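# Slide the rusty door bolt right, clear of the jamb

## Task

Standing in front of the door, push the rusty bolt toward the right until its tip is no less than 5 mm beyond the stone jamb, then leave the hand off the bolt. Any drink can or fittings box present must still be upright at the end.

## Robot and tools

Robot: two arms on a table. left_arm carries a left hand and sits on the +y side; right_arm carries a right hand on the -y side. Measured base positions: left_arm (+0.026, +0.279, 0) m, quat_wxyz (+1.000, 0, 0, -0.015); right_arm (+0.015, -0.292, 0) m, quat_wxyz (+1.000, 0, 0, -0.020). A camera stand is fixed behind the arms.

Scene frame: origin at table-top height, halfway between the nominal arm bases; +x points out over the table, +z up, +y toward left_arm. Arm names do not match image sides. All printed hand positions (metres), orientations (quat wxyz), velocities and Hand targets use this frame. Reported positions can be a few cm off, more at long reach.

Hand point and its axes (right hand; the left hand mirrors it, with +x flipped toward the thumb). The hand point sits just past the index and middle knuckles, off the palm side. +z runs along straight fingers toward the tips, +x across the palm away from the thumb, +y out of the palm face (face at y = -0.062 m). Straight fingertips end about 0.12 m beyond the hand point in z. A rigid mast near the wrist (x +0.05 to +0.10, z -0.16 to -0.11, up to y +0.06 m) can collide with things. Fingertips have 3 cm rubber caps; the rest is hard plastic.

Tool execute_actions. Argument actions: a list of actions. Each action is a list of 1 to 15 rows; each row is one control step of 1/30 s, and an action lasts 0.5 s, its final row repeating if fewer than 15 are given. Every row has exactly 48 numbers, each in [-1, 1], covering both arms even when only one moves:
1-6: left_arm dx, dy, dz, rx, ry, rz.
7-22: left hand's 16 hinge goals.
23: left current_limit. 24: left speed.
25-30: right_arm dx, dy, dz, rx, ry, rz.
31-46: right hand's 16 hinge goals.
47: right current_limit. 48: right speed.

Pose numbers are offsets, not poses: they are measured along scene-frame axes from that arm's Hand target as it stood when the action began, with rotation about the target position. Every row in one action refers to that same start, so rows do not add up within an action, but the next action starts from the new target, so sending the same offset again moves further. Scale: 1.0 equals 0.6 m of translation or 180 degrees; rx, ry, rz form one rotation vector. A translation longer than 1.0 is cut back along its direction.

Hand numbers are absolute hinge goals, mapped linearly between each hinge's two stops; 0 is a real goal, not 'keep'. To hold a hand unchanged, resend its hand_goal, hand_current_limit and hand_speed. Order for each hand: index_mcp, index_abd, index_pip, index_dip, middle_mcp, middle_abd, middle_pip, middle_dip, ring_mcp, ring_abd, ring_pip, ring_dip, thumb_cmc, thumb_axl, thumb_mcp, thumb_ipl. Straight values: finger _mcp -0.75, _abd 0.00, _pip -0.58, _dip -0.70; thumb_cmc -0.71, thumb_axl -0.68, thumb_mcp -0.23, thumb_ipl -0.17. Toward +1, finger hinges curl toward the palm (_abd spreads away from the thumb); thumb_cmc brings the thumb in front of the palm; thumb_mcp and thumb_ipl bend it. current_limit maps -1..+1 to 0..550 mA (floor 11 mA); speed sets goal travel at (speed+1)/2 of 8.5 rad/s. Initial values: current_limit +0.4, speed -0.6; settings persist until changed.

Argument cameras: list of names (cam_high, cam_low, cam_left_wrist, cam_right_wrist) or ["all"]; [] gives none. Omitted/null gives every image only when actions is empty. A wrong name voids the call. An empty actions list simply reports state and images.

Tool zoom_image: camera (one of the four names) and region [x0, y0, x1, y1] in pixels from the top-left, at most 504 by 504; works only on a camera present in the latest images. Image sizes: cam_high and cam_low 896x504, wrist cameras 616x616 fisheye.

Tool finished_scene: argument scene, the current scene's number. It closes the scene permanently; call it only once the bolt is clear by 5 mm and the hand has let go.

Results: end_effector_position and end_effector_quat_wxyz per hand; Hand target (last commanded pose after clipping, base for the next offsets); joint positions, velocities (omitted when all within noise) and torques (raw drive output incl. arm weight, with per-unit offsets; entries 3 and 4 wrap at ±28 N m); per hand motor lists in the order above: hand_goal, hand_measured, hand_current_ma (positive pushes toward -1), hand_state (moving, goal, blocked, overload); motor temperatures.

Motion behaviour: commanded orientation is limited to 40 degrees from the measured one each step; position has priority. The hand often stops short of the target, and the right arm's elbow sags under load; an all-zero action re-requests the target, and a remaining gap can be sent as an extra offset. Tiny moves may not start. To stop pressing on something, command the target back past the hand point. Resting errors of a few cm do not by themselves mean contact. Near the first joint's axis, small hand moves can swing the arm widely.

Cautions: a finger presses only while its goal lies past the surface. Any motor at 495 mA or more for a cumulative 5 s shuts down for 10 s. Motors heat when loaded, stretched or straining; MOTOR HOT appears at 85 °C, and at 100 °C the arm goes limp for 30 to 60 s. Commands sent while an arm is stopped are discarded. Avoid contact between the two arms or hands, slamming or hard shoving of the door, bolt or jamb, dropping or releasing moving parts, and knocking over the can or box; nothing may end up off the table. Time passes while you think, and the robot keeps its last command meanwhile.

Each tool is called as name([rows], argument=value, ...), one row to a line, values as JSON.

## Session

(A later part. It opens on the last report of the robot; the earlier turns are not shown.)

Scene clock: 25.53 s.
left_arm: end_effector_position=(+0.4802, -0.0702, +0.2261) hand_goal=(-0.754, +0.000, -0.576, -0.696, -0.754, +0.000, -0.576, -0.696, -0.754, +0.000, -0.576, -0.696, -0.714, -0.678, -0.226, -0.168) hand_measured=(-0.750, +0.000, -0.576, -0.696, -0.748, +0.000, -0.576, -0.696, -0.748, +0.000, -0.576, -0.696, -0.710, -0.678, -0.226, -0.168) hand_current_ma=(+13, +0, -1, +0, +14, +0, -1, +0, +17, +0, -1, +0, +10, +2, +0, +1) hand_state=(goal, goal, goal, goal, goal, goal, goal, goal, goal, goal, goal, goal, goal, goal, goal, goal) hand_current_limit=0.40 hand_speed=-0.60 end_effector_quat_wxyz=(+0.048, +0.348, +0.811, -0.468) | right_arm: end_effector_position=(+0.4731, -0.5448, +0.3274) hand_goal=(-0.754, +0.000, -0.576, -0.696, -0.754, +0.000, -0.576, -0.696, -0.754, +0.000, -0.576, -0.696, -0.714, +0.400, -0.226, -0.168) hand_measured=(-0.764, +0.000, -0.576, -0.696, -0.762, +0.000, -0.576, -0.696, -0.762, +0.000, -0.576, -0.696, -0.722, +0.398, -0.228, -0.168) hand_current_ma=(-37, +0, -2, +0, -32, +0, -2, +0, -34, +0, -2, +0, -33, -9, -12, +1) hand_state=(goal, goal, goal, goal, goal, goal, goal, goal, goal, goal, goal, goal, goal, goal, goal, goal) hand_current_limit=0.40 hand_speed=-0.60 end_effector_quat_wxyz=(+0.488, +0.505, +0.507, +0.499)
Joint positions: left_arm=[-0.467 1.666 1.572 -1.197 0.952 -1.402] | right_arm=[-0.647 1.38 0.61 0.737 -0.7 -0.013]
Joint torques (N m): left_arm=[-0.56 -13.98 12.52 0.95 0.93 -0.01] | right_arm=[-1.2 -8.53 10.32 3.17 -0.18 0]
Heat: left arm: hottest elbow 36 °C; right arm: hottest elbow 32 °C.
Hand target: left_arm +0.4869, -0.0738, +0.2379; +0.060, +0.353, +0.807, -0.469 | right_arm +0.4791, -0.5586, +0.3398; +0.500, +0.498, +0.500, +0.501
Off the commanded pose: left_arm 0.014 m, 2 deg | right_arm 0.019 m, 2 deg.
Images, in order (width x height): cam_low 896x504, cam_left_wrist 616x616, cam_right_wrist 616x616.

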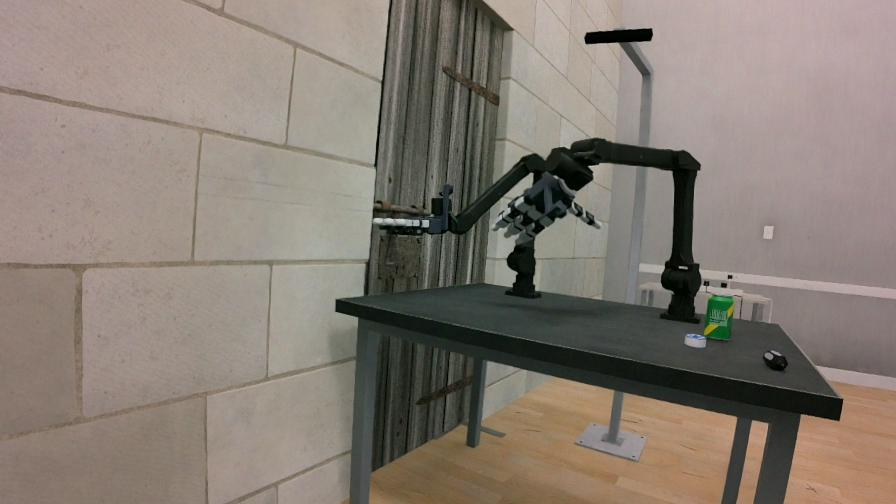

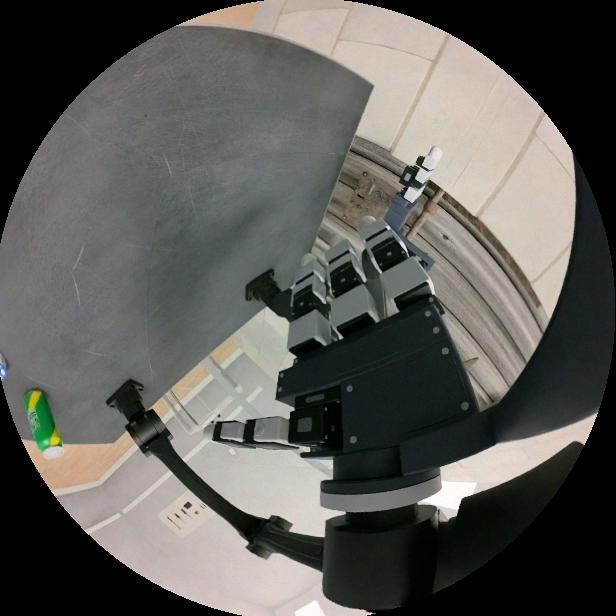

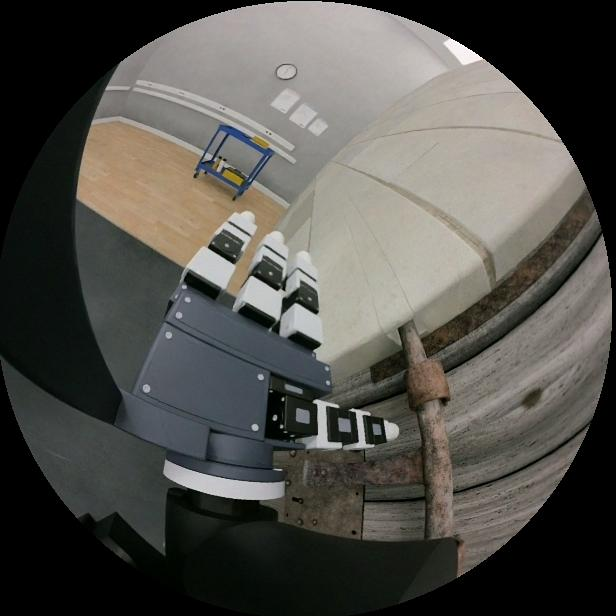

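execute_actions([
  [[0,0,0,0,0,0,-0.754,0,-0.576,-0.696,-0.754,0,-0.576,-0.696,-0.754,0,-0.576,-0.696,-0.714,-0.678,-0.226,-0.168,0.4,-0.6,0,-0.013,0,0,0,0,-0.754,0,-0.576,-0.696,-0.754,0,-0.576,-0.696,-0.754,0,-0.576,-0.696,-0.714,0.4,-0.226,-0.168,0.4,-0.6]],
  [[0,0,0,0,0,0,-0.754,0,-0.576,-0.696,-0.754,0,-0.576,-0.696,-0.754,0,-0.576,-0.696,-0.714,-0.678,-0.226,-0.168,0.4,-0.6,0,-0.01,0,0,0,0,-0.754,0,-0.576,-0.696,-0.754,0,-0.576,-0.696,-0.754,0,-0.576,-0.696,-0.714,0.4,-0.226,-0.168,0.4,-0.6]],
], cameras=["cam_right_wrist"])

zoom_image(camera="cam_right_wrist", region=[300, 320, 500, 550])

Scene clock: 27.23 s.
left_arm: end_effector_position=(+0.4802, -0.0702, +0.2261) hand_goal=(-0.754, +0.000, -0.576, -0.696, -0.754, +0.000, -0.576, -0.696, -0.754, +0.000, -0.576, -0.696, -0.714, -0.678, -0.226, -0.168) hand_measured=(-0.750, +0.000, -0.576, -0.696, -0.748, +0.000, -0.576, -0.696, -0.748, +0.000, -0.576, -0.696, -0.710, -0.678, -0.226, -0.168) hand_current_ma=(+13, +0, -1, +0, +14, +0, -1, +0, +17, +0, -1, +0, +10, +2, +0, +1) hand_state=(goal, goal, goal, goal, goal, goal, goal, goal, goal, goal, goal, goal, goal, goal, goal, goal) hand_current_limit=0.40 hand_speed=-0.60 end_effector_quat_wxyz=(+0.048, +0.348, +0.811, -0.468) | right_arm: end_effector_position=(+0.4734, -0.5580, +0.3279) hand_goal=(-0.754, +0.000, -0.576, -0.696, -0.754, +0.000, -0.576, -0.696, -0.754, +0.000, -0.576, -0.696, -0.714, +0.400, -0.226, -0.168) hand_measured=(-0.764, +0.000, -0.576, -0.696, -0.762, +0.000, -0.576, -0.696, -0.762, +0.000, -0.576, -0.696, -0.722, +0.398, -0.228, -0.168) hand_current_ma=(-37, +0, -2, +0, -32, +0, -2, +0, -34, +0, -2, +0, -33, -9, -12, +1) hand_state=(goal, goal, goal, goal, goal, goal, goal, goal, goal, goal, goal, goal, goal, goal, goal, goal) hand_current_limit=0.40 hand_speed=-0.60 end_effector_quat_wxyz=(+0.489, +0.504, +0.507, +0.500)
Joint positions: left_arm=[-0.467 1.666 1.572 -1.197 0.952 -1.402] | right_arm=[-0.673 1.402 0.634 0.737 -0.727 -0.013]
Joint torques (N m): left_arm=[-0.62 -13.98 12.52 0.96 0.93 -0.01] | right_arm=[-1.2 -8.82 10.36 3.12 -0.2 -0.01]
Heat: left arm: hottest elbow 36 °C; right arm: hottest elbow 32 °C.
Hand target: left_arm +0.4869, -0.0738, +0.2379; +0.060, +0.353, +0.807, -0.469 | right_arm +0.4792, -0.5724, +0.3398; +0.500, +0.498, +0.500, +0.501
Off the commanded pose: left_arm 0.014 m, 2 deg | right_arm 0.019 m, 2 deg.
Images, in order (width x height): cam_right_wrist 616x616.

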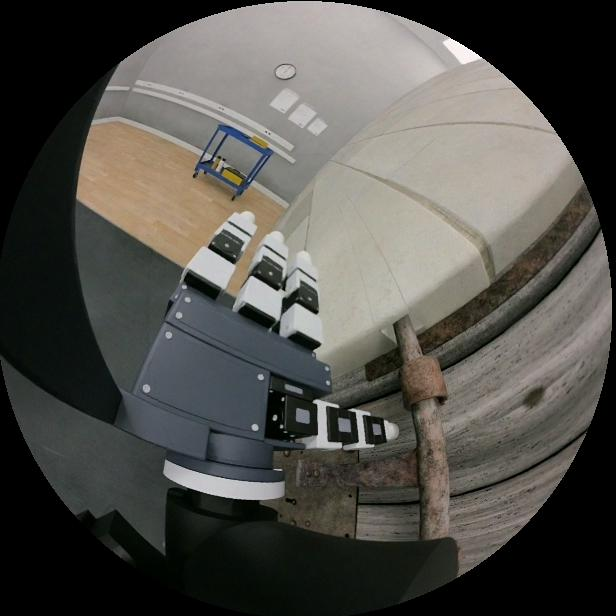

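Scaled by 2.191 from the camera's 616x616 image, which has a finer 880x880 frame.

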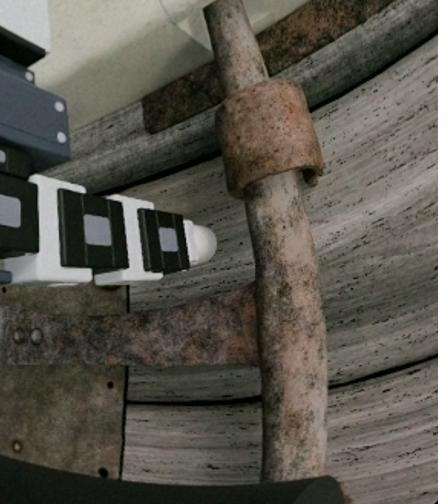

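execute_actions([
  [[0,0,0,0,0,0,-0.754,0,-0.576,-0.696,-0.754,0,-0.576,-0.696,-0.754,0,-0.576,-0.696,-0.714,-0.678,-0.226,-0.168,0.4,-0.6,0,-0.012,0,0,0,0,-0.754,0,-0.576,-0.696,-0.754,0,-0.576,-0.696,-0.754,0,-0.576,-0.696,-0.714,0.4,-0.226,-0.168,0.4,-0.6]],
  [[0,0,0,0,0,0,-0.754,0,-0.576,-0.696,-0.754,0,-0.576,-0.696,-0.754,0,-0.576,-0.696,-0.714,-0.678,-0.226,-0.168,0.4,-0.6,0,-0.008,0,0,0,0,-0.754,0,-0.576,-0.696,-0.754,0,-0.576,-0.696,-0.754,0,-0.576,-0.696,-0.714,0.4,-0.226,-0.168,0.4,-0.6]],
], cameras=["cam_right_wrist","cam_left_wrist"])

zoom_image(camera="cam_right_wrist", region=[300, 320, 500, 550])

Scene clock: 29.07 s.
left_arm: end_effector_position=(+0.4802, -0.0702, +0.2261) hand_goal=(-0.754, +0.000, -0.576, -0.696, -0.754, +0.000, -0.576, -0.696, -0.754, +0.000, -0.576, -0.696, -0.714, -0.678, -0.226, -0.168) hand_measured=(-0.750, +0.000, -0.576, -0.696, -0.748, +0.000, -0.576, -0.696, -0.748, +0.000, -0.576, -0.696, -0.710, -0.678, -0.226, -0.168) hand_current_ma=(+13, +0, -1, +0, +14, +0, -1, +0, +17, +0, -1, +0, +10, +2, +0, +1) hand_state=(goal, goal, goal, goal, goal, goal, goal, goal, goal, goal, goal, goal, goal, goal, goal, goal) hand_current_limit=0.40 hand_speed=-0.60 end_effector_quat_wxyz=(+0.048, +0.348, +0.811, -0.468) | right_arm: end_effector_position=(+0.4738, -0.5627, +0.3283) hand_goal=(-0.754, +0.000, -0.576, -0.696, -0.754, +0.000, -0.576, -0.696, -0.754, +0.000, -0.576, -0.696, -0.714, +0.400, -0.226, -0.168) hand_measured=(-0.764, +0.000, -0.576, -0.696, -0.762, +0.000, -0.576, -0.696, -0.762, +0.000, -0.576, -0.696, -0.722, +0.398, -0.228, -0.168) hand_current_ma=(-37, +0, -2, +0, -32, +0, -2, +0, -34, +0, -2, +0, -32, -8, -10, +1) hand_state=(goal, goal, goal, goal, goal, goal, goal, goal, goal, goal, goal, goal, goal, goal, goal, goal) hand_current_limit=0.40 hand_speed=-0.60 end_effector_quat_wxyz=(+0.486, +0.501, +0.510, +0.502)
Joint positions: left_arm=[-0.467 1.666 1.572 -1.197 0.952 -1.402] | right_arm=[-0.686 1.414 0.645 0.738 -0.75 -0.013]
Joint torques (N m): left_arm=[-0.56 -13.86 12.52 0.96 0.93 -0.01] | right_arm=[-2.02 -8.59 10.92 3.02 -0.2 0.01]
Heat: left arm: hottest elbow 36 °C; right arm: hottest elbow 32 °C.
Hand target: left_arm +0.4869, -0.0738, +0.2379; +0.060, +0.353, +0.807, -0.469 | right_arm +0.4792, -0.5843, +0.3398; +0.500, +0.498, +0.500, +0.502
Off the commanded pose: left_arm 0.014 m, 2 deg | right_arm 0.025 m, 2 deg.
Images, in order (width x height): cam_left_wrist 616x616, cam_right_wrist 616x616.

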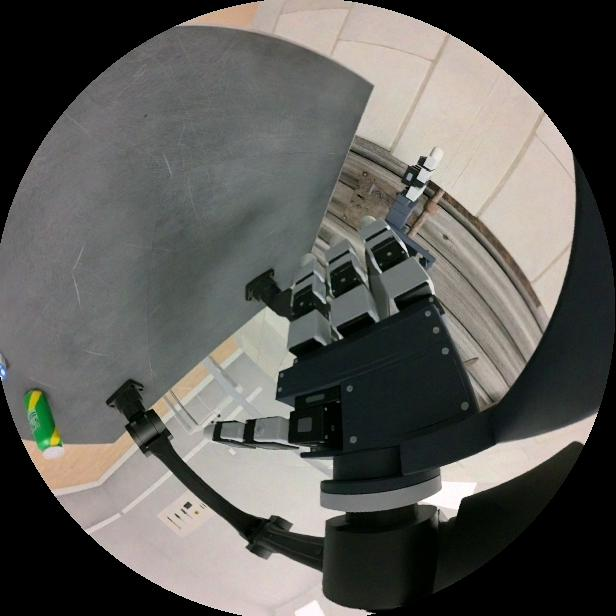

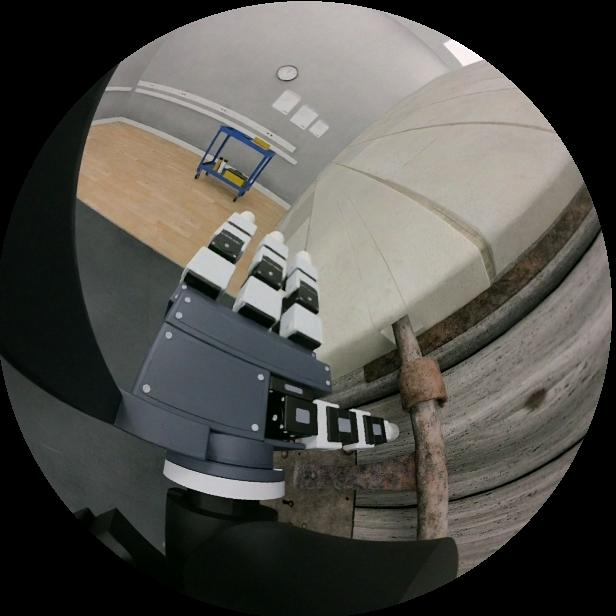

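Scaled by 2.191 from the camera's 616x616 image, which has a finer 880x880 frame.

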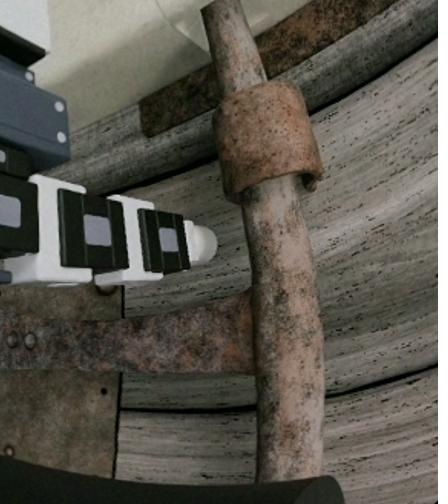

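execute_actions([
  [[0,0,0,0,0,0,-0.754,0,-0.576,-0.696,-0.754,0,-0.576,-0.696,-0.754,0,-0.576,-0.696,-0.714,-0.678,-0.226,-0.168,0.4,-0.6,0,0.017,0,0,0,0,-0.754,0,-0.576,-0.696,-0.754,0,-0.576,-0.696,-0.754,0,-0.576,-0.696,-0.714,0.4,-0.226,-0.168,0.4,-0.6]],
  [[0,0,0,0,0,0,-0.754,0,-0.576,-0.696,-0.754,0,-0.576,-0.696,-0.754,0,-0.576,-0.696,-0.714,-0.678,-0.226,-0.168,0.4,-0.6,-0.02,0,0,0,0,0,-0.754,0,-0.576,-0.696,-0.754,0,-0.576,-0.696,-0.754,0,-0.576,-0.696,-0.714,0.4,-0.226,-0.168,0.4,-0.6]],
  [[0,0,0,0,0,0,-0.754,0,-0.576,-0.696,-0.754,0,-0.576,-0.696,-0.754,0,-0.576,-0.696,-0.714,-0.678,-0.226,-0.168,0.4,-0.6,-0.02,0,0,0,0,0,-0.754,0,-0.576,-0.696,-0.754,0,-0.576,-0.696,-0.754,0,-0.576,-0.696,-0.714,0.4,-0.226,-0.168,0.4,-0.6]],
], cameras=["cam_right_wrist"])

zoom_image(camera="cam_right_wrist", region=[300, 320, 500, 550])

Scene clock: 31.43 s.
left_arm: end_effector_position=(+0.4802, -0.0702, +0.2261) hand_goal=(-0.754, +0.000, -0.576, -0.696, -0.754, +0.000, -0.576, -0.696, -0.754, +0.000, -0.576, -0.696, -0.714, -0.678, -0.226, -0.168) hand_measured=(-0.750, +0.000, -0.576, -0.696, -0.748, +0.000, -0.576, -0.696, -0.748, +0.000, -0.576, -0.696, -0.710, -0.678, -0.226, -0.168) hand_current_ma=(+13, +0, -1, +0, +14, +0, -1, +0, +17, +0, -1, +0, +10, +2, +0, +1) hand_state=(goal, goal, goal, goal, goal, goal, goal, goal, goal, goal, goal, goal, goal, goal, goal, goal) hand_current_limit=0.40 hand_speed=-0.60 end_effector_quat_wxyz=(+0.048, +0.348, +0.811, -0.468) | right_arm: end_effector_position=(+0.4686, -0.5613, +0.3330) hand_goal=(-0.754, +0.000, -0.576, -0.696, -0.754, +0.000, -0.576, -0.696, -0.754, +0.000, -0.576, -0.696, -0.714, +0.400, -0.226, -0.168) hand_measured=(-0.764, +0.000, -0.576, -0.696, -0.762, +0.000, -0.576, -0.696, -0.762, +0.000, -0.576, -0.696, -0.736, +0.398, -0.236, -0.170) hand_current_ma=(-37, +0, -2, +0, -32, +0, -2, +0, -34, +0, -2, +0, -86, -8, -48, -13) hand_state=(goal, goal, goal, goal, goal, goal, goal, goal, goal, goal, goal, goal, blocked, goal, goal, goal) hand_current_limit=0.40 hand_speed=-0.60 end_effector_quat_wxyz=(+0.484, +0.495, +0.513, +0.509)
Joint positions: left_arm=[-0.467 1.666 1.572 -1.197 0.952 -1.402] | right_arm=[-0.699 1.401 0.642 0.738 -0.782 -0.008]
Joint torques (N m): left_arm=[-0.56 -13.92 12.52 0.98 0.93 -0.01] | right_arm=[-2.61 -12.4 6.56 3.11 0.22 -0.01]
Heat: left arm: hottest elbow 37 °C; right arm: hottest elbow 32 °C.
Hand target: left_arm +0.4869, -0.0738, +0.2379; +0.060, +0.353, +0.807, -0.469 | right_arm +0.4552, -0.5742, +0.3397; +0.500, +0.499, +0.500, +0.502
Off the commanded pose: left_arm 0.014 m, 2 deg | right_arm 0.020 m, 3 deg.
Images, in order (width x height): cam_right_wrist 616x616.

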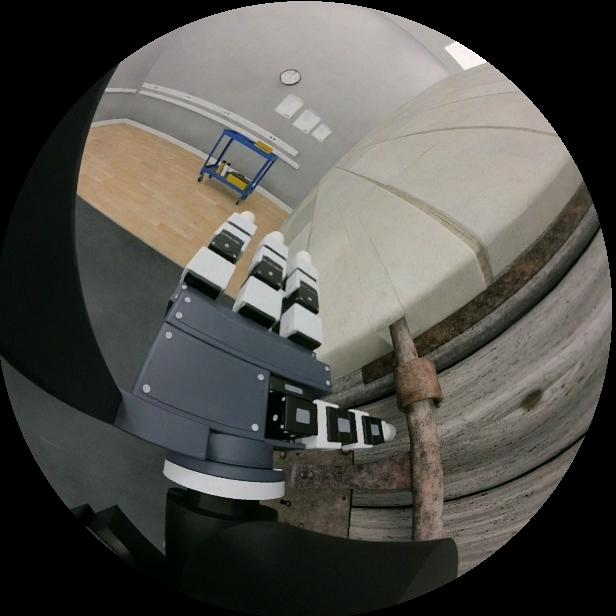

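Scaled by 2.191 from the camera's 616x616 image, which has a finer 880x880 frame.

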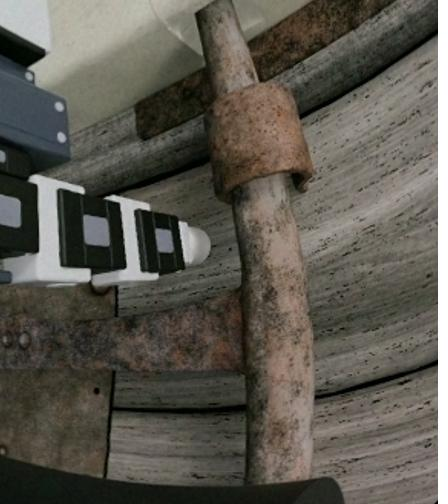

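execute_actions([
  [[0,0,0,0,0,0,-0.754,0,-0.576,-0.696,-0.754,0,-0.576,-0.696,-0.754,0,-0.576,-0.696,-0.714,-0.678,-0.226,-0.168,0.4,-0.6,0,0.025,-0.01,0,0,0,-0.754,0,-0.576,-0.696,-0.754,0,-0.576,-0.696,-0.754,0,-0.576,-0.696,-0.714,0.4,-0.226,-0.168,0.4,-0.6]],
], cameras=["cam_right_wrist","cam_left_wrist"])

zoom_image(camera="cam_right_wrist", region=[300, 320, 500, 550])

Scene clock: 32.47 s.
left_arm: end_effector_position=(+0.4802, -0.0702, +0.2261) hand_goal=(-0.754, +0.000, -0.576, -0.696, -0.754, +0.000, -0.576, -0.696, -0.754, +0.000, -0.576, -0.696, -0.714, -0.678, -0.226, -0.168) hand_measured=(-0.750, +0.000, -0.576, -0.696, -0.748, +0.000, -0.576, -0.696, -0.748, +0.000, -0.576, -0.696, -0.710, -0.678, -0.226, -0.168) hand_current_ma=(+13, +0, -1, +0, +14, +0, -1, +0, +17, +0, -1, +0, +10, +2, +0, +1) hand_state=(goal, goal, goal, goal, goal, goal, goal, goal, goal, goal, goal, goal, goal, goal, goal, goal) hand_current_limit=0.40 hand_speed=-0.60 end_effector_quat_wxyz=(+0.048, +0.348, +0.811, -0.468) | right_arm: end_effector_position=(+0.4603, -0.5600, +0.3285) hand_goal=(-0.754, +0.000, -0.576, -0.696, -0.754, +0.000, -0.576, -0.696, -0.754, +0.000, -0.576, -0.696, -0.714, +0.400, -0.226, -0.168) hand_measured=(-0.764, +0.000, -0.576, -0.696, -0.762, +0.000, -0.576, -0.696, -0.762, +0.000, -0.576, -0.696, -0.736, +0.398, -0.236, -0.170) hand_current_ma=(-37, +0, -2, +0, -32, +0, -2, +0, -34, +0, -2, +0, -86, -8, -47, -13) hand_state=(goal, goal, goal, goal, goal, goal, goal, goal, goal, goal, goal, goal, blocked, goal, goal, goal) hand_current_limit=0.40 hand_speed=-0.60 end_effector_quat_wxyz=(+0.493, +0.502, +0.505, +0.500)
Joint positions: left_arm=[-0.467 1.666 1.572 -1.197 0.952 -1.402] | right_arm=[-0.699 1.387 0.61 0.76 -0.749 -0.008]
Joint torques (N m): left_arm=[-0.56 -13.92 12.51 0.98 0.93 -0.01] | right_arm=[-0.5 -11.75 6.39 3.17 0.03 -0.02]
Heat: left arm: hottest elbow 37 °C; right arm: hottest elbow 32 °C.
Hand target: left_arm +0.4869, -0.0738, +0.2379; +0.060, +0.353, +0.807, -0.469 | right_arm +0.4552, -0.5592, +0.3336; +0.500, +0.499, +0.500, +0.502
Off the commanded pose: left_arm 0.014 m, 2 deg | right_arm 0.007 m, 1 deg.
Images, in order (width x height): cam_left_wrist 616x616, cam_right_wrist 616x616.

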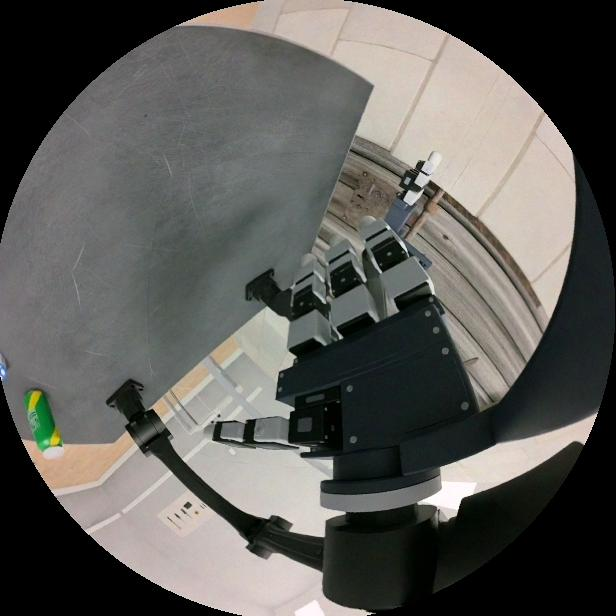

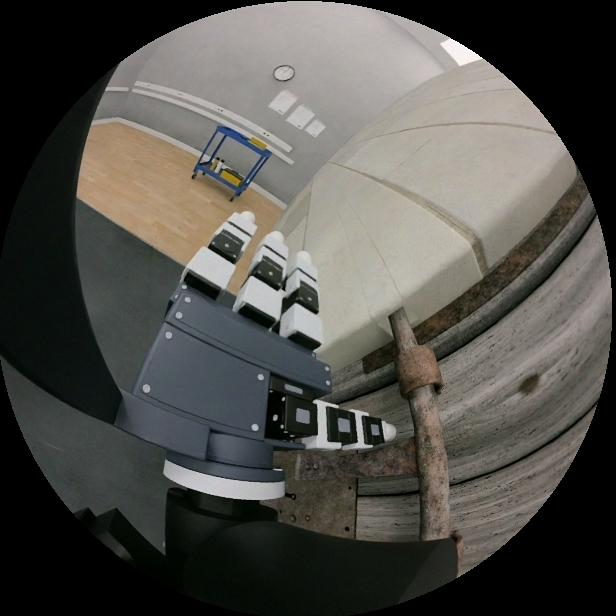

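Scaled by 2.191 from the camera's 616x616 image, which has a finer 880x880 frame.

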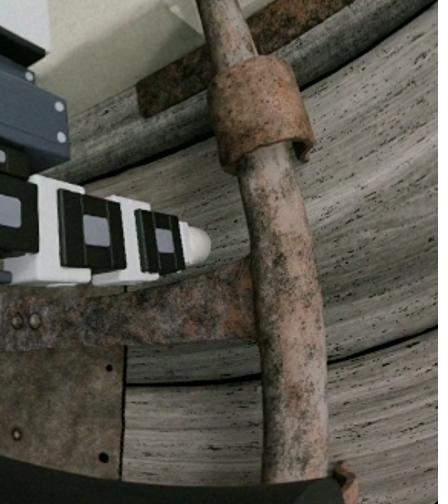

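execute_actions([
  [[0,0,0,0,0,0,-0.754,0,-0.576,-0.696,-0.754,0,-0.576,-0.696,-0.754,0,-0.576,-0.696,-0.714,-0.678,-0.226,-0.168,0.4,-0.6,-0.015,-0.005,0,0,0,0,-0.754,0,-0.576,-0.696,-0.754,0,-0.576,-0.696,-0.754,0,-0.576,-0.696,-0.70,0.4,-0.22,-0.168,0.4,-0.6]],
  [[0,0,0,0,0,0,-0.754,0,-0.576,-0.696,-0.754,0,-0.576,-0.696,-0.754,0,-0.576,-0.696,-0.714,-0.678,-0.226,-0.168,0.4,-0.6,-0.015,0,0,0,0,0,-0.754,0,-0.576,-0.696,-0.754,0,-0.576,-0.696,-0.754,0,-0.576,-0.696,-0.714,0.4,-0.22,-0.168,0.4,-0.6]],
], cameras=["cam_right_wrist","cam_left_wrist"])

zoom_image(camera="cam_right_wrist", region=[300, 320, 500, 550])

Scene clock: 34.10 s.
left_arm: end_effector_position=(+0.4802, -0.0702, +0.2261) hand_goal=(-0.754, +0.000, -0.576, -0.696, -0.754, +0.000, -0.576, -0.696, -0.754, +0.000, -0.576, -0.696, -0.714, -0.678, -0.226, -0.168) hand_measured=(-0.750, +0.000, -0.576, -0.696, -0.748, +0.000, -0.576, -0.696, -0.748, +0.000, -0.576, -0.696, -0.710, -0.678, -0.226, -0.168) hand_current_ma=(+13, +0, -1, +0, +14, +0, -1, +0, +17, +0, -1, +0, +10, +2, +0, +1) hand_state=(goal, goal, goal, goal, goal, goal, goal, goal, goal, goal, goal, goal, goal, goal, goal, goal) hand_current_limit=0.40 hand_speed=-0.60 end_effector_quat_wxyz=(+0.048, +0.348, +0.811, -0.468) | right_arm: end_effector_position=(+0.4495, -0.5549, +0.3289) hand_goal=(-0.754, +0.000, -0.576, -0.696, -0.754, +0.000, -0.576, -0.696, -0.754, +0.000, -0.576, -0.696, -0.714, +0.400, -0.220, -0.168) hand_measured=(-0.764, +0.000, -0.576, -0.696, -0.762, +0.000, -0.576, -0.696, -0.762, +0.000, -0.576, -0.696, -0.726, +0.398, -0.230, -0.170) hand_current_ma=(-37, +0, -2, +0, -32, +0, -2, +0, -34, +0, -2, +0, -45, -8, -47, -13) hand_state=(goal, goal, goal, goal, goal, goal, goal, goal, goal, goal, goal, goal, goal, goal, goal, goal) hand_current_limit=0.40 hand_speed=-0.60 end_effector_quat_wxyz=(+0.488, +0.495, +0.510, +0.506)
Joint positions: left_arm=[-0.467 1.666 1.572 -1.197 0.952 -1.402] | right_arm=[-0.718 1.364 0.587 0.76 -0.792 -0.008]
Joint torques (N m): left_arm=[-0.56 -13.92 12.52 0.96 0.93 -0.02] | right_arm=[-2.02 -11.22 6 3 0.17 -0.04]
Heat: left arm: hottest elbow 37 °C; right arm: hottest elbow 32 °C.
Hand target: left_arm +0.4869, -0.0738, +0.2379; +0.060, +0.353, +0.807, -0.469 | right_arm +0.4372, -0.5623, +0.3337; +0.500, +0.499, +0.500, +0.501
Off the commanded pose: left_arm 0.014 m, 2 deg | right_arm 0.015 m, 2 deg.
Images, in order (width x height): cam_left_wrist 616x616, cam_right_wrist 616x616.

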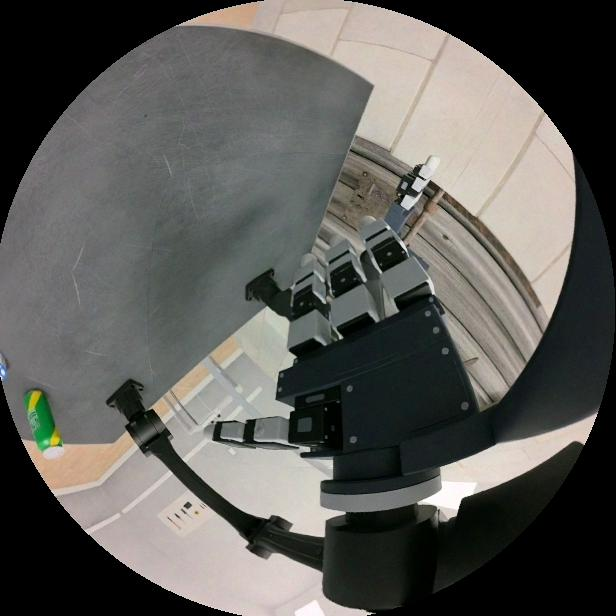

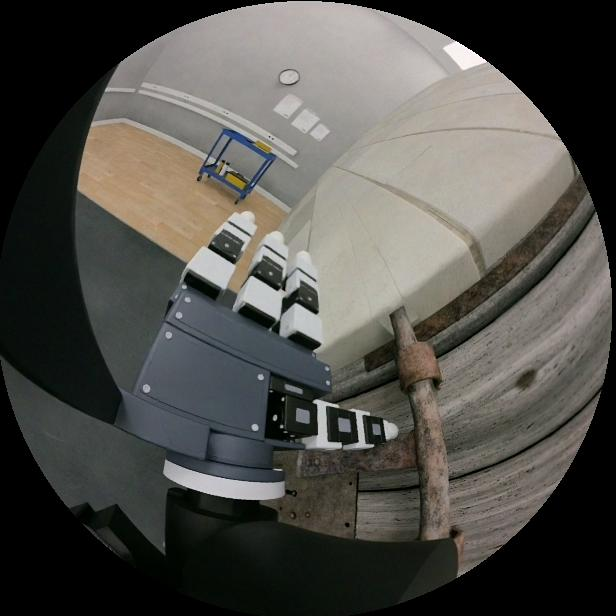

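Scaled by 2.191 from the camera's 616x616 image, which has a finer 880x880 frame.

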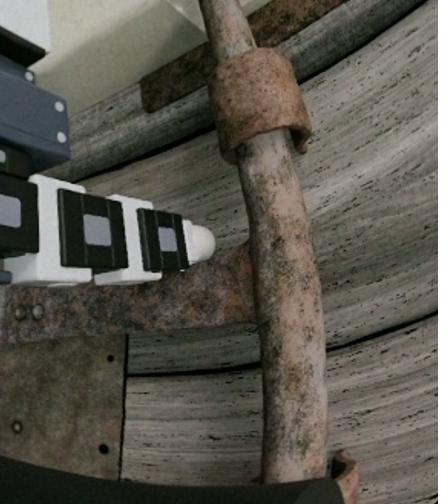

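execute_actions([
  [[0,0,0,0,0,0,-0.754,0,-0.576,-0.696,-0.754,0,-0.576,-0.696,-0.754,0,-0.576,-0.696,-0.714,-0.678,-0.226,-0.168,0.4,-0.6,-0.018,0,0,0,0,0,-0.754,0,-0.576,-0.696,-0.754,0,-0.576,-0.696,-0.754,0,-0.576,-0.696,-0.714,0.4,-0.22,-0.168,0.4,-0.6]],
  [[0,0,0,0,0,0,-0.754,0,-0.576,-0.696,-0.754,0,-0.576,-0.696,-0.754,0,-0.576,-0.696,-0.714,-0.678,-0.226,-0.168,0.4,-0.6,-0.018,0,0,0,0,0,-0.754,0,-0.576,-0.696,-0.754,0,-0.576,-0.696,-0.754,0,-0.576,-0.696,-0.714,0.4,-0.22,-0.168,0.4,-0.6]],
], cameras=["cam_right_wrist","cam_left_wrist"])

zoom_image(camera="cam_right_wrist", region=[300, 320, 500, 550])

Scene clock: 35.77 s.
left_arm: end_effector_position=(+0.4802, -0.0702, +0.2261) hand_goal=(-0.754, +0.000, -0.576, -0.696, -0.754, +0.000, -0.576, -0.696, -0.754, +0.000, -0.576, -0.696, -0.714, -0.678, -0.226, -0.168) hand_measured=(-0.750, +0.000, -0.576, -0.696, -0.748, +0.000, -0.576, -0.696, -0.748, +0.000, -0.576, -0.696, -0.710, -0.678, -0.226, -0.168) hand_current_ma=(+13, +0, -1, +0, +14, +0, -1, +0, +17, +0, -1, +0, +10, +2, +0, +1) hand_state=(goal, goal, goal, goal, goal, goal, goal, goal, goal, goal, goal, goal, goal, goal, goal, goal) hand_current_limit=0.40 hand_speed=-0.60 end_effector_quat_wxyz=(+0.048, +0.348, +0.811, -0.468) | right_arm: end_effector_position=(+0.4386, -0.5396, +0.3304) hand_goal=(-0.754, +0.000, -0.576, -0.696, -0.754, +0.000, -0.576, -0.696, -0.754, +0.000, -0.576, -0.696, -0.714, +0.400, -0.220, -0.168) hand_measured=(-0.764, +0.000, -0.576, -0.696, -0.762, +0.000, -0.576, -0.696, -0.762, +0.000, -0.576, -0.696, -0.730, +0.398, -0.230, -0.170) hand_current_ma=(-37, +0, -2, +0, -32, +0, -2, +0, -34, +0, -2, +0, -64, -8, -44, -13) hand_state=(goal, goal, goal, goal, goal, goal, goal, goal, goal, goal, goal, goal, goal, goal, goal, goal) hand_current_limit=0.40 hand_speed=-0.60 end_effector_quat_wxyz=(+0.474, +0.480, +0.523, +0.521)
Joint positions: left_arm=[-0.467 1.666 1.572 -1.197 0.952 -1.402] | right_arm=[-0.729 1.33 0.558 0.76 -0.859 -0.005]
Joint torques (N m): left_arm=[-0.62 -13.92 12.52 0.98 0.93 -0.01] | right_arm=[-4.6 -11.22 5.19 2.92 1.19 -0.06]
Heat: left arm: hottest elbow 37 °C; right arm: hottest elbow 32 °C.
Hand target: left_arm +0.4869, -0.0738, +0.2379; +0.060, +0.353, +0.807, -0.469 | right_arm +0.4156, -0.5622, +0.3338; +0.500, +0.498, +0.500, +0.501
Off the commanded pose: left_arm 0.014 m, 2 deg | right_arm 0.032 m, 5 deg.
Images, in order (width x height): cam_left_wrist 616x616, cam_right_wrist 616x616.

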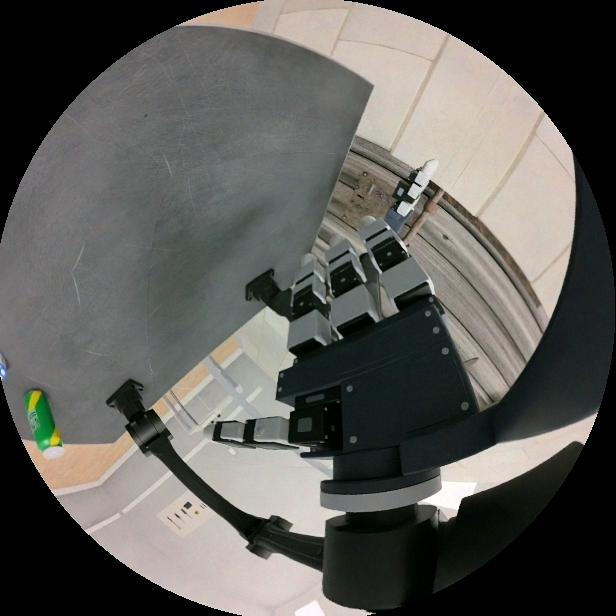

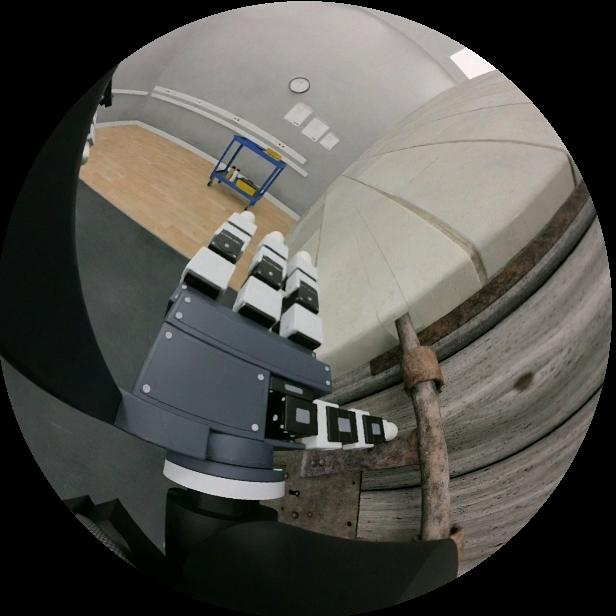

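Scaled by 2.191 from the camera's 616x616 image, which has a finer 880x880 frame.

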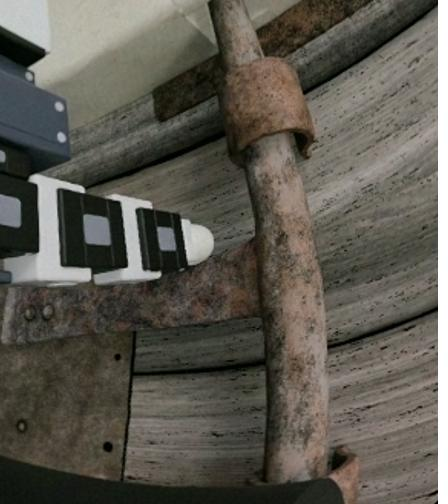

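execute_actions([
  [[0,0,0,0,0,0,-0.754,0,-0.576,-0.696,-0.754,0,-0.576,-0.696,-0.754,0,-0.576,-0.696,-0.714,-0.678,-0.226,-0.168,0.4,-0.6,-0.02,0,0,0,0,0,-0.754,0,-0.576,-0.696,-0.754,0,-0.576,-0.696,-0.754,0,-0.576,-0.696,-0.714,0.4,-0.22,-0.168,0.4,-0.6]],
], cameras=["cam_right_wrist"])

zoom_image(camera="cam_right_wrist", region=[300, 320, 500, 550])

Scene clock: 37.10 s.
left_arm: end_effector_position=(+0.4802, -0.0702, +0.2261) hand_goal=(-0.754, +0.000, -0.576, -0.696, -0.754, +0.000, -0.576, -0.696, -0.754, +0.000, -0.576, -0.696, -0.714, -0.678, -0.226, -0.168) hand_measured=(-0.750, +0.000, -0.576, -0.696, -0.748, +0.000, -0.576, -0.696, -0.748, +0.000, -0.576, -0.696, -0.710, -0.678, -0.226, -0.168) hand_current_ma=(+13, +0, -1, +0, +14, +0, -1, +0, +17, +0, -1, +0, +10, +2, +0, +1) hand_state=(goal, goal, goal, goal, goal, goal, goal, goal, goal, goal, goal, goal, goal, goal, goal, goal) hand_current_limit=0.40 hand_speed=-0.60 end_effector_quat_wxyz=(+0.048, +0.348, +0.811, -0.468) | right_arm: end_effector_position=(+0.4224, -0.5302, +0.3272) hand_goal=(-0.754, +0.000, -0.576, -0.696, -0.754, +0.000, -0.576, -0.696, -0.754, +0.000, -0.576, -0.696, -0.714, +0.400, -0.220, -0.168) hand_measured=(-0.764, +0.000, -0.576, -0.696, -0.762, +0.000, -0.576, -0.696, -0.762, +0.000, -0.576, -0.696, -0.742, +0.398, -0.234, -0.172) hand_current_ma=(-37, +0, -2, +0, -32, +0, -2, +0, -34, +0, -2, +0, -117, -8, -66, -19) hand_state=(goal, goal, goal, goal, goal, goal, goal, goal, goal, goal, goal, goal, blocked, goal, goal, goal) hand_current_limit=0.40 hand_speed=-0.60 end_effector_quat_wxyz=(+0.470, +0.479, +0.525, +0.523)
Joint positions: left_arm=[-0.467 1.666 1.572 -1.197 0.952 -1.402] | right_arm=[-0.746 1.287 0.511 0.76 -0.885 -0.005]
Joint torques (N m): left_arm=[-0.56 -13.92 12.49 0.98 0.93 -0.01] | right_arm=[-5.42 -9.58 7.1 2.58 1.11 -0.07]
Heat: left arm: hottest elbow 37 °C; right arm: hottest elbow 32 °C.
Hand target: left_arm +0.4869, -0.0738, +0.2379; +0.060, +0.353, +0.807, -0.469 | right_arm +0.4036, -0.5622, +0.3339; +0.500, +0.498, +0.500, +0.501
Off the commanded pose: left_arm 0.014 m, 2 deg | right_arm 0.038 m, 6 deg.
Images, in order (width x height): cam_right_wrist 616x616.

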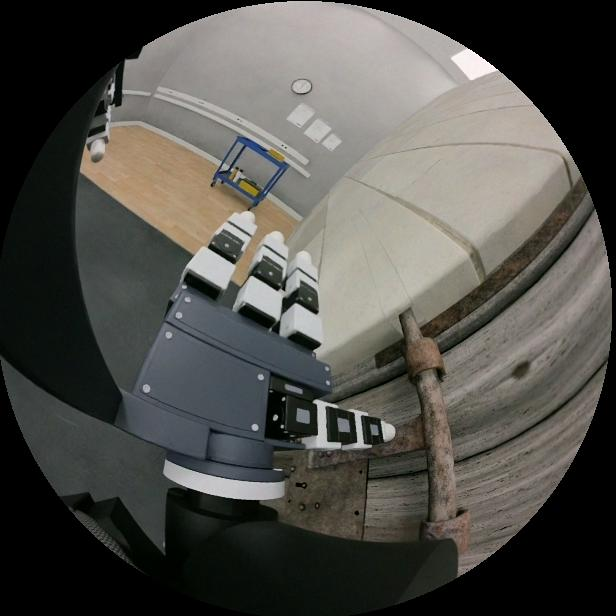

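Scaled by 2.191 from the camera's 616x616 image, which has a finer 880x880 frame.

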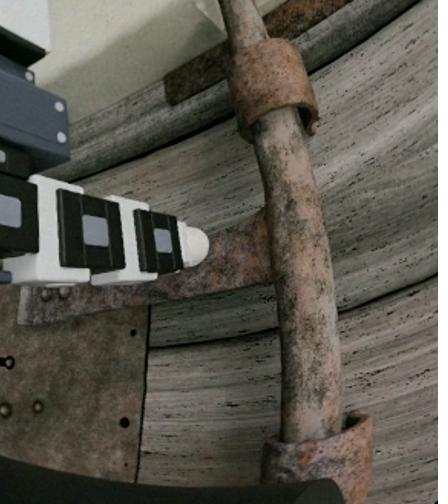

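execute_actions([
  [[0,0,0,0,0,0,-0.754,0,-0.576,-0.696,-0.754,0,-0.576,-0.696,-0.754,0,-0.576,-0.696,-0.714,-0.678,-0.226,-0.168,0.4,-0.6,0.01,0.12,0.02,0,0,0,-0.754,0,-0.576,-0.696,-0.754,0,-0.576,-0.696,-0.754,0,-0.576,-0.696,-0.70,0.4,-0.22,-0.168,0.4,-0.6]],
  [[0,0,0,0,0,0,-0.754,0,-0.576,-0.696,-0.754,0,-0.576,-0.696,-0.754,0,-0.576,-0.696,-0.714,-0.678,-0.226,-0.168,0.4,-0.6,-0.04,0.08,0.08,0,0,0,-0.754,0,-0.576,-0.696,-0.754,0,-0.576,-0.696,-0.754,0,-0.576,-0.696,-0.714,0.4,-0.226,-0.168,0.4,-0.6]],
  [[0,0,0,0,0,0,-0.754,0,-0.576,-0.696,-0.754,0,-0.576,-0.696,-0.754,0,-0.576,-0.696,-0.714,-0.678,-0.226,-0.168,0.4,-0.6,-0.06,0.03,0.06,0,0,0,-0.754,0,-0.576,-0.696,-0.754,0,-0.576,-0.696,-0.754,0,-0.576,-0.696,-0.714,0.4,-0.226,-0.168,0.4,-0.6]],
], cameras=["cam_right_wrist","cam_low","cam_left_wrist"])

zoom_image(camera="cam_right_wrist", region=[280, 260, 480, 560])

zoom_image(camera="cam_left_wrist", region=[330, 150, 460, 250])

zoom_image(camera="cam_low", region=[360, 180, 480, 300])

Scene clock: 39.93 s.
left_arm: end_effector_position=(+0.4802, -0.0702, +0.2261) hand_goal=(-0.754, +0.000, -0.576, -0.696, -0.754, +0.000, -0.576, -0.696, -0.754, +0.000, -0.576, -0.696, -0.714, -0.678, -0.226, -0.168) hand_measured=(-0.750, +0.000, -0.576, -0.696, -0.748, +0.000, -0.576, -0.696, -0.748, +0.000, -0.576, -0.696, -0.710, -0.678, -0.226, -0.168) hand_current_ma=(+13, +0, -1, +0, +14, +0, -1, +0, +17, +0, -1, +0, +10, +2, +0, +1) hand_state=(goal, goal, goal, goal, goal, goal, goal, goal, goal, goal, goal, goal, goal, goal, goal, goal) hand_current_limit=0.40 hand_speed=-0.60 end_effector_quat_wxyz=(+0.048, +0.348, +0.811, -0.468) | right_arm: end_effector_position=(+0.3498, -0.4213, +0.4090) hand_goal=(-0.754, +0.000, -0.576, -0.696, -0.754, +0.000, -0.576, -0.696, -0.754, +0.000, -0.576, -0.696, -0.714, +0.400, -0.226, -0.168) hand_measured=(-0.766, +0.000, -0.576, -0.696, -0.764, +0.000, -0.576, -0.696, -0.764, +0.000, -0.576, -0.696, -0.724, +0.398, -0.230, -0.172) hand_current_ma=(-46, +0, -3, +0, -39, +0, -2, +0, -41, +0, -2, +0, -40, -8, -18, -17) hand_state=(goal, goal, goal, goal, goal, goal, goal, goal, goal, goal, goal, goal, goal, goal, goal, goal) hand_current_limit=0.40 hand_speed=-0.60 end_effector_quat_wxyz=(+0.489, +0.506, +0.503, +0.502)
Joint positions: left_arm=[-0.467 1.666 1.572 -1.197 0.952 -1.402] | right_arm=[-0.549 0.577 0.406 0.149 -0.599 0.003]
Joint torques (N m): left_arm=[-0.62 -13.98 12.52 0.96 0.93 -0.01] | right_arm=[-0.73 -0.67 12.33 1.98 -0.19 -0.15]
Heat: left arm: hottest elbow 37 °C; right arm: hottest elbow 32 °C.
Hand target: left_arm +0.4869, -0.0738, +0.2379; +0.060, +0.353, +0.807, -0.469 | right_arm +0.3497, -0.4242, +0.4298; +0.500, +0.498, +0.500, +0.502
Off the commanded pose: left_arm 0.014 m, 2 deg | right_arm 0.021 m, 2 deg.
Images, in order (width x height): cam_low 896x504, cam_left_wrist 616x616, cam_right_wrist 616x616.

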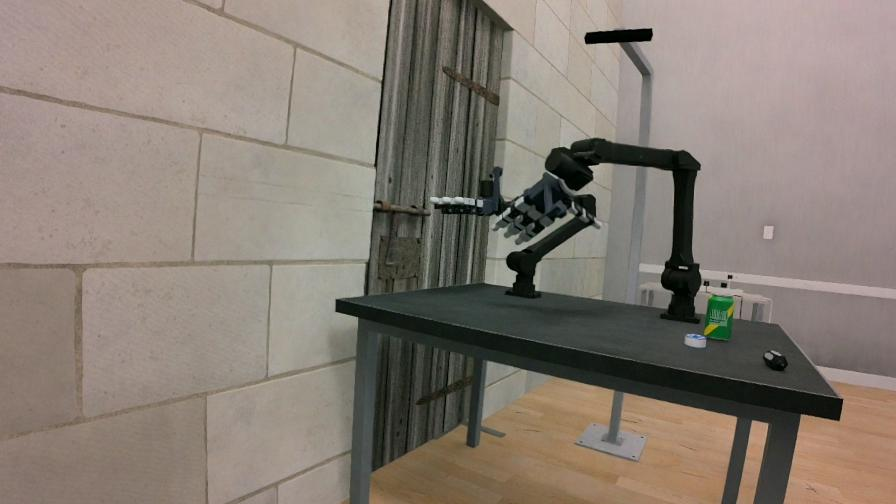

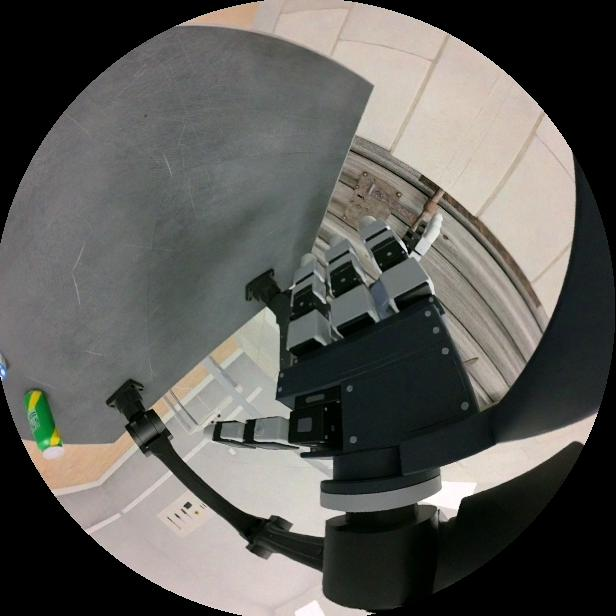

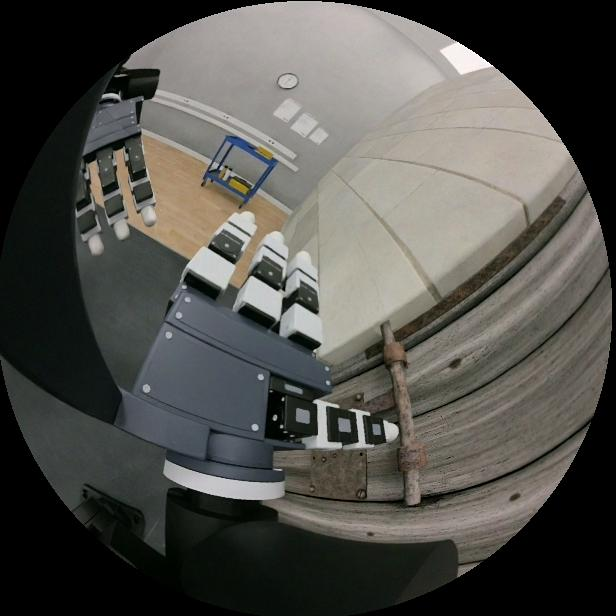

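Scaled by 1.680 from the camera's 616x616 image, which has a finer 880x880 frame.

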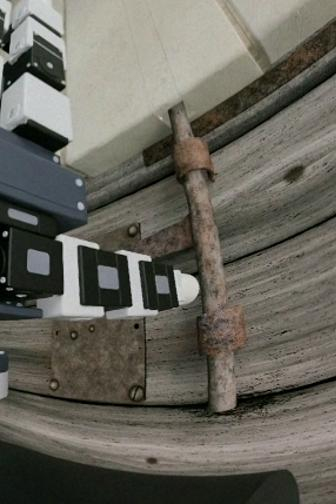

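Scaled by 3.877 from the camera's 616x616 image, which has a finer 880x880 frame.

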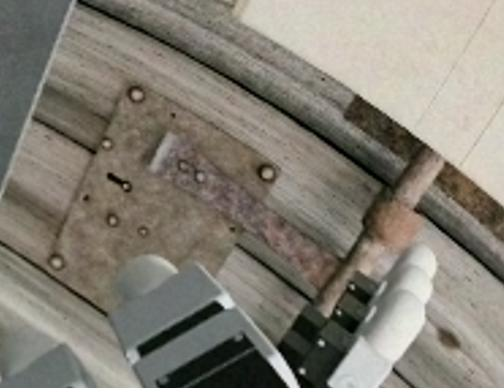

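Scaled by 4.200 from the camera's 896x504 image, which has a finer 1280x720 frame.

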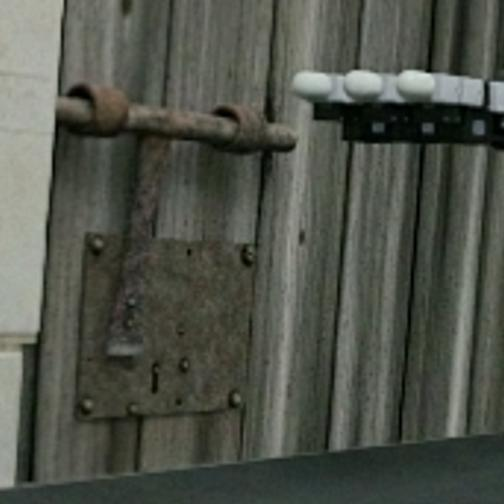

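execute_actions([
  [[0,0,0,0,0,0,-0.754,0,-0.576,-0.696,-0.754,0,-0.576,-0.696,-0.754,0,-0.576,-0.696,-0.714,-0.678,-0.226,-0.168,0.4,-0.6,0.02,0.0,-0.03,-0.15,0,0,-0.754,0,-0.576,-0.696,-0.754,0,-0.576,-0.696,-0.754,0,-0.576,-0.696,-0.714,0.4,-0.226,-0.168,0.4,-0.6]],
  [[0,0,0,0,0,0,-0.754,0,-0.576,-0.696,-0.754,0,-0.576,-0.696,-0.754,0,-0.576,-0.696,-0.714,-0.678,-0.226,-0.168,0.4,-0.6,0.02,0,-0.06,-0.15,0,0,-0.754,0,-0.576,-0.696,-0.754,0,-0.576,-0.696,-0.754,0,-0.576,-0.696,-0.714,0.4,-0.226,-0.168,0.4,-0.6]],
  [[0,0,0,0,0,0,-0.754,0,-0.576,-0.696,-0.754,0,-0.576,-0.696,-0.754,0,-0.576,-0.696,-0.714,-0.678,-0.226,-0.168,0.4,-0.6,0,-0.06,-0.06,-0.15,0,0,-0.754,0,-0.576,-0.696,-0.754,0,-0.576,-0.696,-0.754,0,-0.576,-0.696,-0.714,0.4,-0.226,-0.168,0.4,-0.6]],
  [[0,0,0,0,0,0,-0.754,0,-0.576,-0.696,-0.754,0,-0.576,-0.696,-0.754,0,-0.576,-0.696,-0.714,-0.678,-0.226,-0.168,0.4,-0.6,0,-0.06,-0.06,-0.05,0,0,-0.754,0,-0.576,-0.696,-0.754,0,-0.576,-0.696,-0.754,0,-0.576,-0.696,-0.714,0.4,-0.226,-0.168,0.4,-0.6]],
  [[0,0,0,0,0,0,-0.754,0,-0.576,-0.696,-0.754,0,-0.576,-0.696,-0.754,0,-0.576,-0.696,-0.714,-0.678,-0.226,-0.168,0.4,-0.6,0,-0.04,-0.05,0,0,0,-0.754,0,-0.576,-0.696,-0.754,0,-0.576,-0.696,-0.754,0,-0.576,-0.696,-0.714,0.4,-0.226,-0.168,0.4,-0.6]],
], cameras=["cam_right_wrist","cam_high"])

Scene clock: 44.13 s.
left_arm: end_effector_position=(+0.4802, -0.0702, +0.2261) hand_goal=(-0.754, +0.000, -0.576, -0.696, -0.754, +0.000, -0.576, -0.696, -0.754, +0.000, -0.576, -0.696, -0.714, -0.678, -0.226, -0.168) hand_measured=(-0.750, +0.000, -0.576, -0.696, -0.748, +0.000, -0.576, -0.696, -0.748, +0.000, -0.576, -0.696, -0.710, -0.678, -0.226, -0.168) hand_current_ma=(+13, +0, -1, +0, +14, +0, -1, +0, +17, +0, -1, +0, +10, +2, +0, +1) hand_state=(goal, goal, goal, goal, goal, goal, goal, goal, goal, goal, goal, goal, goal, goal, goal, goal) hand_current_limit=0.40 hand_speed=-0.60 end_effector_quat_wxyz=(+0.048, +0.348, +0.811, -0.468) | right_arm: end_effector_position=(+0.3694, -0.5078, +0.2638) hand_goal=(-0.754, +0.000, -0.576, -0.696, -0.754, +0.000, -0.576, -0.696, -0.754, +0.000, -0.576, -0.696, -0.714, +0.400, -0.226, -0.168) hand_measured=(-0.756, +0.002, -0.576, -0.696, -0.756, +0.002, -0.576, -0.696, -0.756, +0.002, -0.576, -0.696, -0.716, +0.398, -0.228, -0.170) hand_current_ma=(-5, +6, -3, +0, -5, +5, -2, +0, -6, +5, -2, +0, -9, -8, -8, -9) hand_state=(goal, goal, goal, goal, goal, goal, goal, goal, goal, goal, goal, goal, goal, goal, goal, goal) hand_current_limit=0.40 hand_speed=-0.60 end_effector_quat_wxyz=(+0.698, +0.012, +0.716, +0.018)
Joint positions: left_arm=[-0.467 1.666 1.572 -1.197 0.952 -1.402] | right_arm=[-0.989 1.353 0.571 0.731 -1.037 -1.571]
Joint torques (N m): left_arm=[-0.5 -13.92 12.51 0.98 0.93 -0.01] | right_arm=[-0.56 -8.29 9.68 2.73 -0.24 -0.09]
Heat: left arm: hottest elbow 38 °C; right arm: hottest elbow 33 °C.
Hand target: left_arm +0.4869, -0.0738, +0.2379; +0.060, +0.353, +0.807, -0.469 | right_arm +0.3735, -0.5202, +0.2737; +0.706, -0.001, +0.708, +0.001
Off the commanded pose: left_arm 0.014 m, 2 deg | right_arm 0.016 m, 3 deg.
Images, in order (width x height): cam_high 896x504, cam_right_wrist 616x616.

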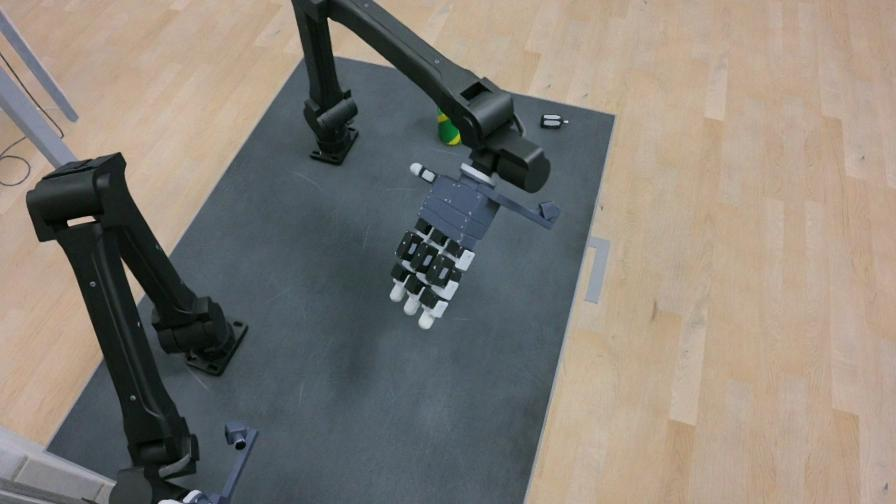

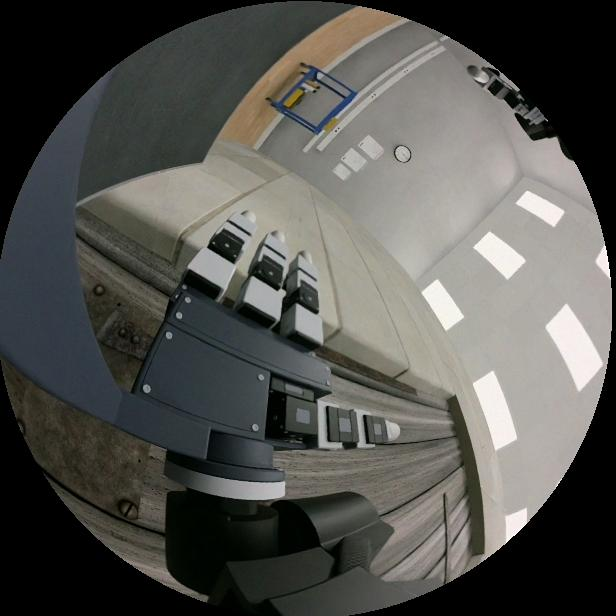

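zoom_image(camera="cam_right_wrist", region=[0, 220, 200, 540])

Scaled by 1.575 from the camera's 616x616 image, which has a finer 880x880 frame.

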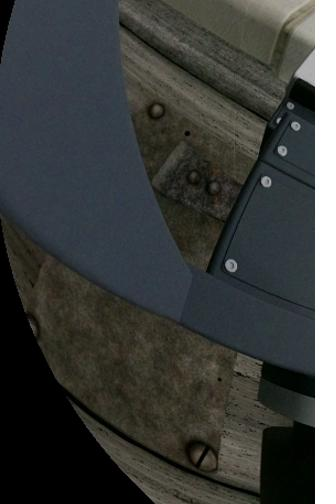

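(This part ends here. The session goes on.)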